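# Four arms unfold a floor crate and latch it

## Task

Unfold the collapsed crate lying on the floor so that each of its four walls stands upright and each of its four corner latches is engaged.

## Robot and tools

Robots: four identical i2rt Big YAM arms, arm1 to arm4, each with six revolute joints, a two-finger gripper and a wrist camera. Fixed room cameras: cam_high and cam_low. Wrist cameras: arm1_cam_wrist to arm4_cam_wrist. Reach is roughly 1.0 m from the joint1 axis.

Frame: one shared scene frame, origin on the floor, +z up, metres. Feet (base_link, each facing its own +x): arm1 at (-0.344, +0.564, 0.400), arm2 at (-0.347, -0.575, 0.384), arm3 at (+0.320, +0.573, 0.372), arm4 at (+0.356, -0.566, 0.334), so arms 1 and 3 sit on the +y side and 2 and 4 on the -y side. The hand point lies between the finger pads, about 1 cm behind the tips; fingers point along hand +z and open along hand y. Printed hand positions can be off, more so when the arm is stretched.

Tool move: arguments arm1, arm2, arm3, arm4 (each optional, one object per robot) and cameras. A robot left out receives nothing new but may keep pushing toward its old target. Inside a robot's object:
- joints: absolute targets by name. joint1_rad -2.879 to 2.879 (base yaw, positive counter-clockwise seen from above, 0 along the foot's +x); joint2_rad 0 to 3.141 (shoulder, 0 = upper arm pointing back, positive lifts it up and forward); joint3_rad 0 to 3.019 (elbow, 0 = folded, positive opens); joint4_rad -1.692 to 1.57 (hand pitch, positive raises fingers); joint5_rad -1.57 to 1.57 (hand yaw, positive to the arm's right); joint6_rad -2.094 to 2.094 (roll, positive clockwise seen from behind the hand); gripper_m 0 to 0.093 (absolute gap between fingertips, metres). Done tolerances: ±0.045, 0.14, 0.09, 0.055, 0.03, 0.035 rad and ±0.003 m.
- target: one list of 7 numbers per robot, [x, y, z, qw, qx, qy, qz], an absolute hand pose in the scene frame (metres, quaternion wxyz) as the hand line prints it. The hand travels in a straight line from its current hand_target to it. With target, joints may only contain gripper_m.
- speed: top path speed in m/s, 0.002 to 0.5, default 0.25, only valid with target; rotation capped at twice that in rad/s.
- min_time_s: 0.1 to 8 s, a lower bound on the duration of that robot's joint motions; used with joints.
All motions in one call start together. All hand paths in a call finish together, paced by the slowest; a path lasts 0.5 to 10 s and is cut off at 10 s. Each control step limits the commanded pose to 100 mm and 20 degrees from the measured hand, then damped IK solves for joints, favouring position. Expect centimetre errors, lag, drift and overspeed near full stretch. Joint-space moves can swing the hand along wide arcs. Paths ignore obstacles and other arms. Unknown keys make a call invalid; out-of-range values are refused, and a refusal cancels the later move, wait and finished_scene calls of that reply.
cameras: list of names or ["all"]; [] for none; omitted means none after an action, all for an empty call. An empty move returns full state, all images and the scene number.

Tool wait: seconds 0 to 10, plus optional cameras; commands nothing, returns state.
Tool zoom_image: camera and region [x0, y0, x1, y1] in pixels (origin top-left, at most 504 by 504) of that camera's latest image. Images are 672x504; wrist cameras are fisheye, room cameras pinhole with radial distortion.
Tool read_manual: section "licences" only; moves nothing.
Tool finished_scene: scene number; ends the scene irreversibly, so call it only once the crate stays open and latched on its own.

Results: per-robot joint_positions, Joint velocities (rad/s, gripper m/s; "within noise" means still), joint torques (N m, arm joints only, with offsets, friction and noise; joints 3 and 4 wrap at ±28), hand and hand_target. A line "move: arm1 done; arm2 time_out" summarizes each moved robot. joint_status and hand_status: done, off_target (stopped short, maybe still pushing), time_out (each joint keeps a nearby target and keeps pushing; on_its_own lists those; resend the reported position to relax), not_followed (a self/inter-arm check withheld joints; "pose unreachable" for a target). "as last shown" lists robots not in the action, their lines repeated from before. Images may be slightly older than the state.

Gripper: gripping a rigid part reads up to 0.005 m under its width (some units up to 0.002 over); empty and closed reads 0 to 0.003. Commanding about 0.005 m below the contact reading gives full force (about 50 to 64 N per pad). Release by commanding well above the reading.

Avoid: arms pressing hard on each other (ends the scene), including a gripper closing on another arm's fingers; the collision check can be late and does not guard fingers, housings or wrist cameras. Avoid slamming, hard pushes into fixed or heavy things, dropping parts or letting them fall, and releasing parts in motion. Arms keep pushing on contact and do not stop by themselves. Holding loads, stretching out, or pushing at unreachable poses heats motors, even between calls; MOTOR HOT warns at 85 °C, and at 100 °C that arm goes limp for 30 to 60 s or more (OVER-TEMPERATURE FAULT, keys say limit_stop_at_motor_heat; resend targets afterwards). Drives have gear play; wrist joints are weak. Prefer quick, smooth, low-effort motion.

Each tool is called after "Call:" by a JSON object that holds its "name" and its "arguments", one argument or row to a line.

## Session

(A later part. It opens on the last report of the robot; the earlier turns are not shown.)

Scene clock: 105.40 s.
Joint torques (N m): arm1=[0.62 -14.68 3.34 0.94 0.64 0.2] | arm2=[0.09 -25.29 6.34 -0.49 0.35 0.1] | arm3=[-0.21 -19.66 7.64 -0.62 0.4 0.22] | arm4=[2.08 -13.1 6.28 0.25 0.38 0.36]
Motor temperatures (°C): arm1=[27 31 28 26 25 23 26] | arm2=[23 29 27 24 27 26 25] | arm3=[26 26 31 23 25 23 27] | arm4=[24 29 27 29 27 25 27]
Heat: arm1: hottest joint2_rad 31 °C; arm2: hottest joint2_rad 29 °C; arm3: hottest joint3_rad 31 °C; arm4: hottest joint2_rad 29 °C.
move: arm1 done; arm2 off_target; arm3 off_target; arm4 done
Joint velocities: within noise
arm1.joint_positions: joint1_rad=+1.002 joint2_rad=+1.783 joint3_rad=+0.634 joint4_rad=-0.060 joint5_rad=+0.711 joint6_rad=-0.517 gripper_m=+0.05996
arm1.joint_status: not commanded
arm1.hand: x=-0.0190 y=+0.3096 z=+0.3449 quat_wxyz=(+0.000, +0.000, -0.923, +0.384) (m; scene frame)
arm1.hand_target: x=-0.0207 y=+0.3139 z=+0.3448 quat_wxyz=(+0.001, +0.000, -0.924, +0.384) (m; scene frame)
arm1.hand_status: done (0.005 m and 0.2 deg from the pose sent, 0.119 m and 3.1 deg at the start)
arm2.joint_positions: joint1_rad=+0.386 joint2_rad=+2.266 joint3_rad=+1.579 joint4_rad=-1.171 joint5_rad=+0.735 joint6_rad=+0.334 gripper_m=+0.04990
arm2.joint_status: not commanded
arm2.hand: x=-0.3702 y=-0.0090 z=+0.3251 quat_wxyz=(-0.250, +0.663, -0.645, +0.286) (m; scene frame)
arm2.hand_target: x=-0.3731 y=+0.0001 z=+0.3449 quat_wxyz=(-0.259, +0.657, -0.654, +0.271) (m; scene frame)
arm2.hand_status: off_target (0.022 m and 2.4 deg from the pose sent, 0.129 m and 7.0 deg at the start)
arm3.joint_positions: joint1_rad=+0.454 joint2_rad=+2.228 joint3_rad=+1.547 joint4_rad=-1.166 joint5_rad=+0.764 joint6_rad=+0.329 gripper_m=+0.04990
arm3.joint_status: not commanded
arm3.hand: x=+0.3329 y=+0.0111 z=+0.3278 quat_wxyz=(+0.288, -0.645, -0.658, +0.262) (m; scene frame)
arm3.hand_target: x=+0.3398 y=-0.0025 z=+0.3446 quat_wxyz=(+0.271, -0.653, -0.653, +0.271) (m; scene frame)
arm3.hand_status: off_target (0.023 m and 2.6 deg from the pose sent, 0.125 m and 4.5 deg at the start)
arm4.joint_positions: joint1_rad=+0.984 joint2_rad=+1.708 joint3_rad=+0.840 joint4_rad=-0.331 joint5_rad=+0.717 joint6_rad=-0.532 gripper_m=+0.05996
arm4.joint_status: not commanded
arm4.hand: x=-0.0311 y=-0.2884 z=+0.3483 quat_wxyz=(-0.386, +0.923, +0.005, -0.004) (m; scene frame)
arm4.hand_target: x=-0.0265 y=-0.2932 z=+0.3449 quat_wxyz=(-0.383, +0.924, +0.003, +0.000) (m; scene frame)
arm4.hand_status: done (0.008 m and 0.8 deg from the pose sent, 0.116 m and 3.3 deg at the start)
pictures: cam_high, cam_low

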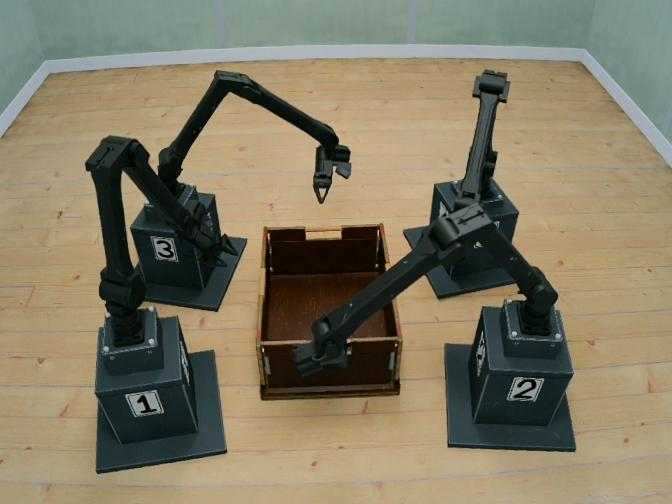

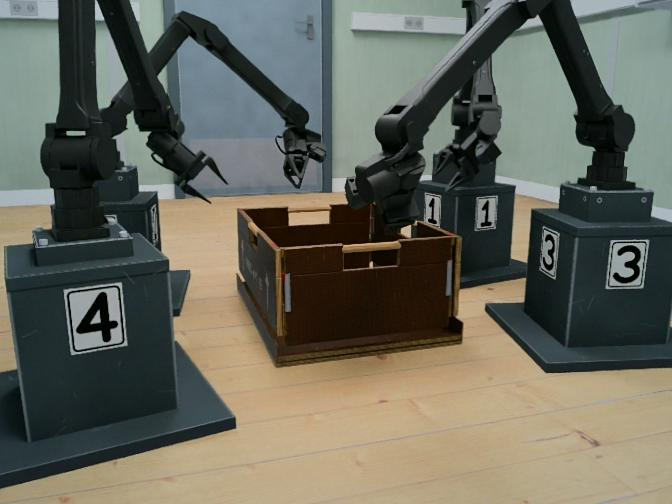

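Call:
{"name": "zoom_image", "arguments": {
  "camera": "cam_low",
  "region": [410, 215, 480, 345]
}}

Call:
{"name": "zoom_image", "arguments": {
  "camera": "cam_high",
  "region": [250, 215, 300, 275]
}}

Call:
{"name": "zoom_image", "arguments": {
  "camera": "cam_high",
  "region": [360, 215, 410, 275]
}}

Call:
{"name": "zoom_image", "arguments": {
  "camera": "cam_high",
  "region": [240, 300, 310, 370]
}}

Call:
{"name": "zoom_image", "arguments": {
  "camera": "cam_high",
  "region": [360, 300, 430, 370]
}}

Scaled by 3.877 from the camera's 672x504 image, which has a finer 960x720 frame.

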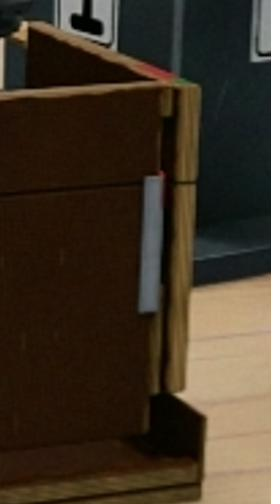

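Scaled by 8.400 from the camera's 672x504 image, which has a finer 960x720 frame.

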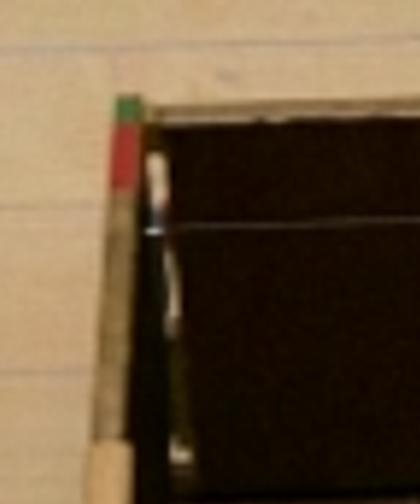

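Scaled by 8.400 from the camera's 672x504 image, which has a finer 960x720 frame.

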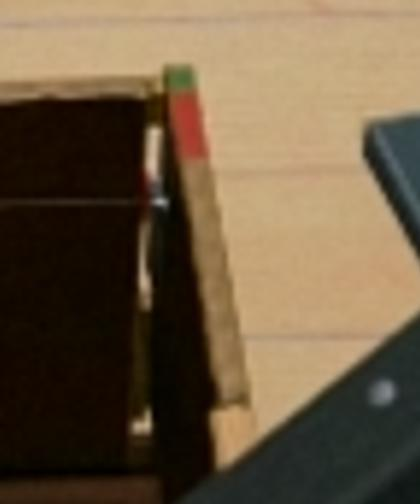

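Scaled by 7.200 from the camera's 672x504 image, which has a finer 960x720 frame.

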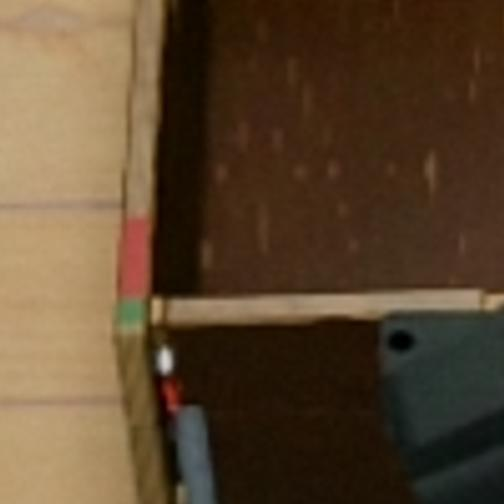

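Scaled by 7.200 from the camera's 672x504 image, which has a finer 960x720 frame.

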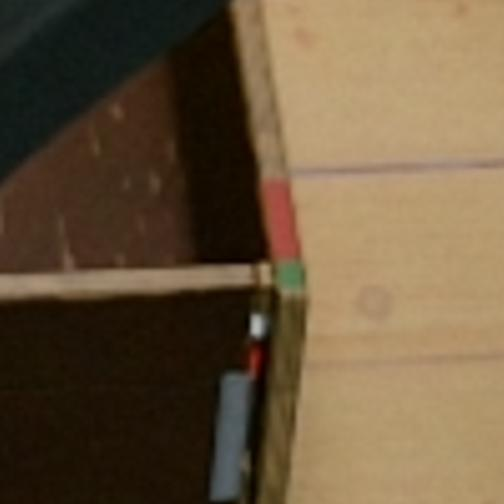

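Call:
{"name": "finished_scene", "arguments": {
  "scene": 2
}}

The scene is finished: the task was done.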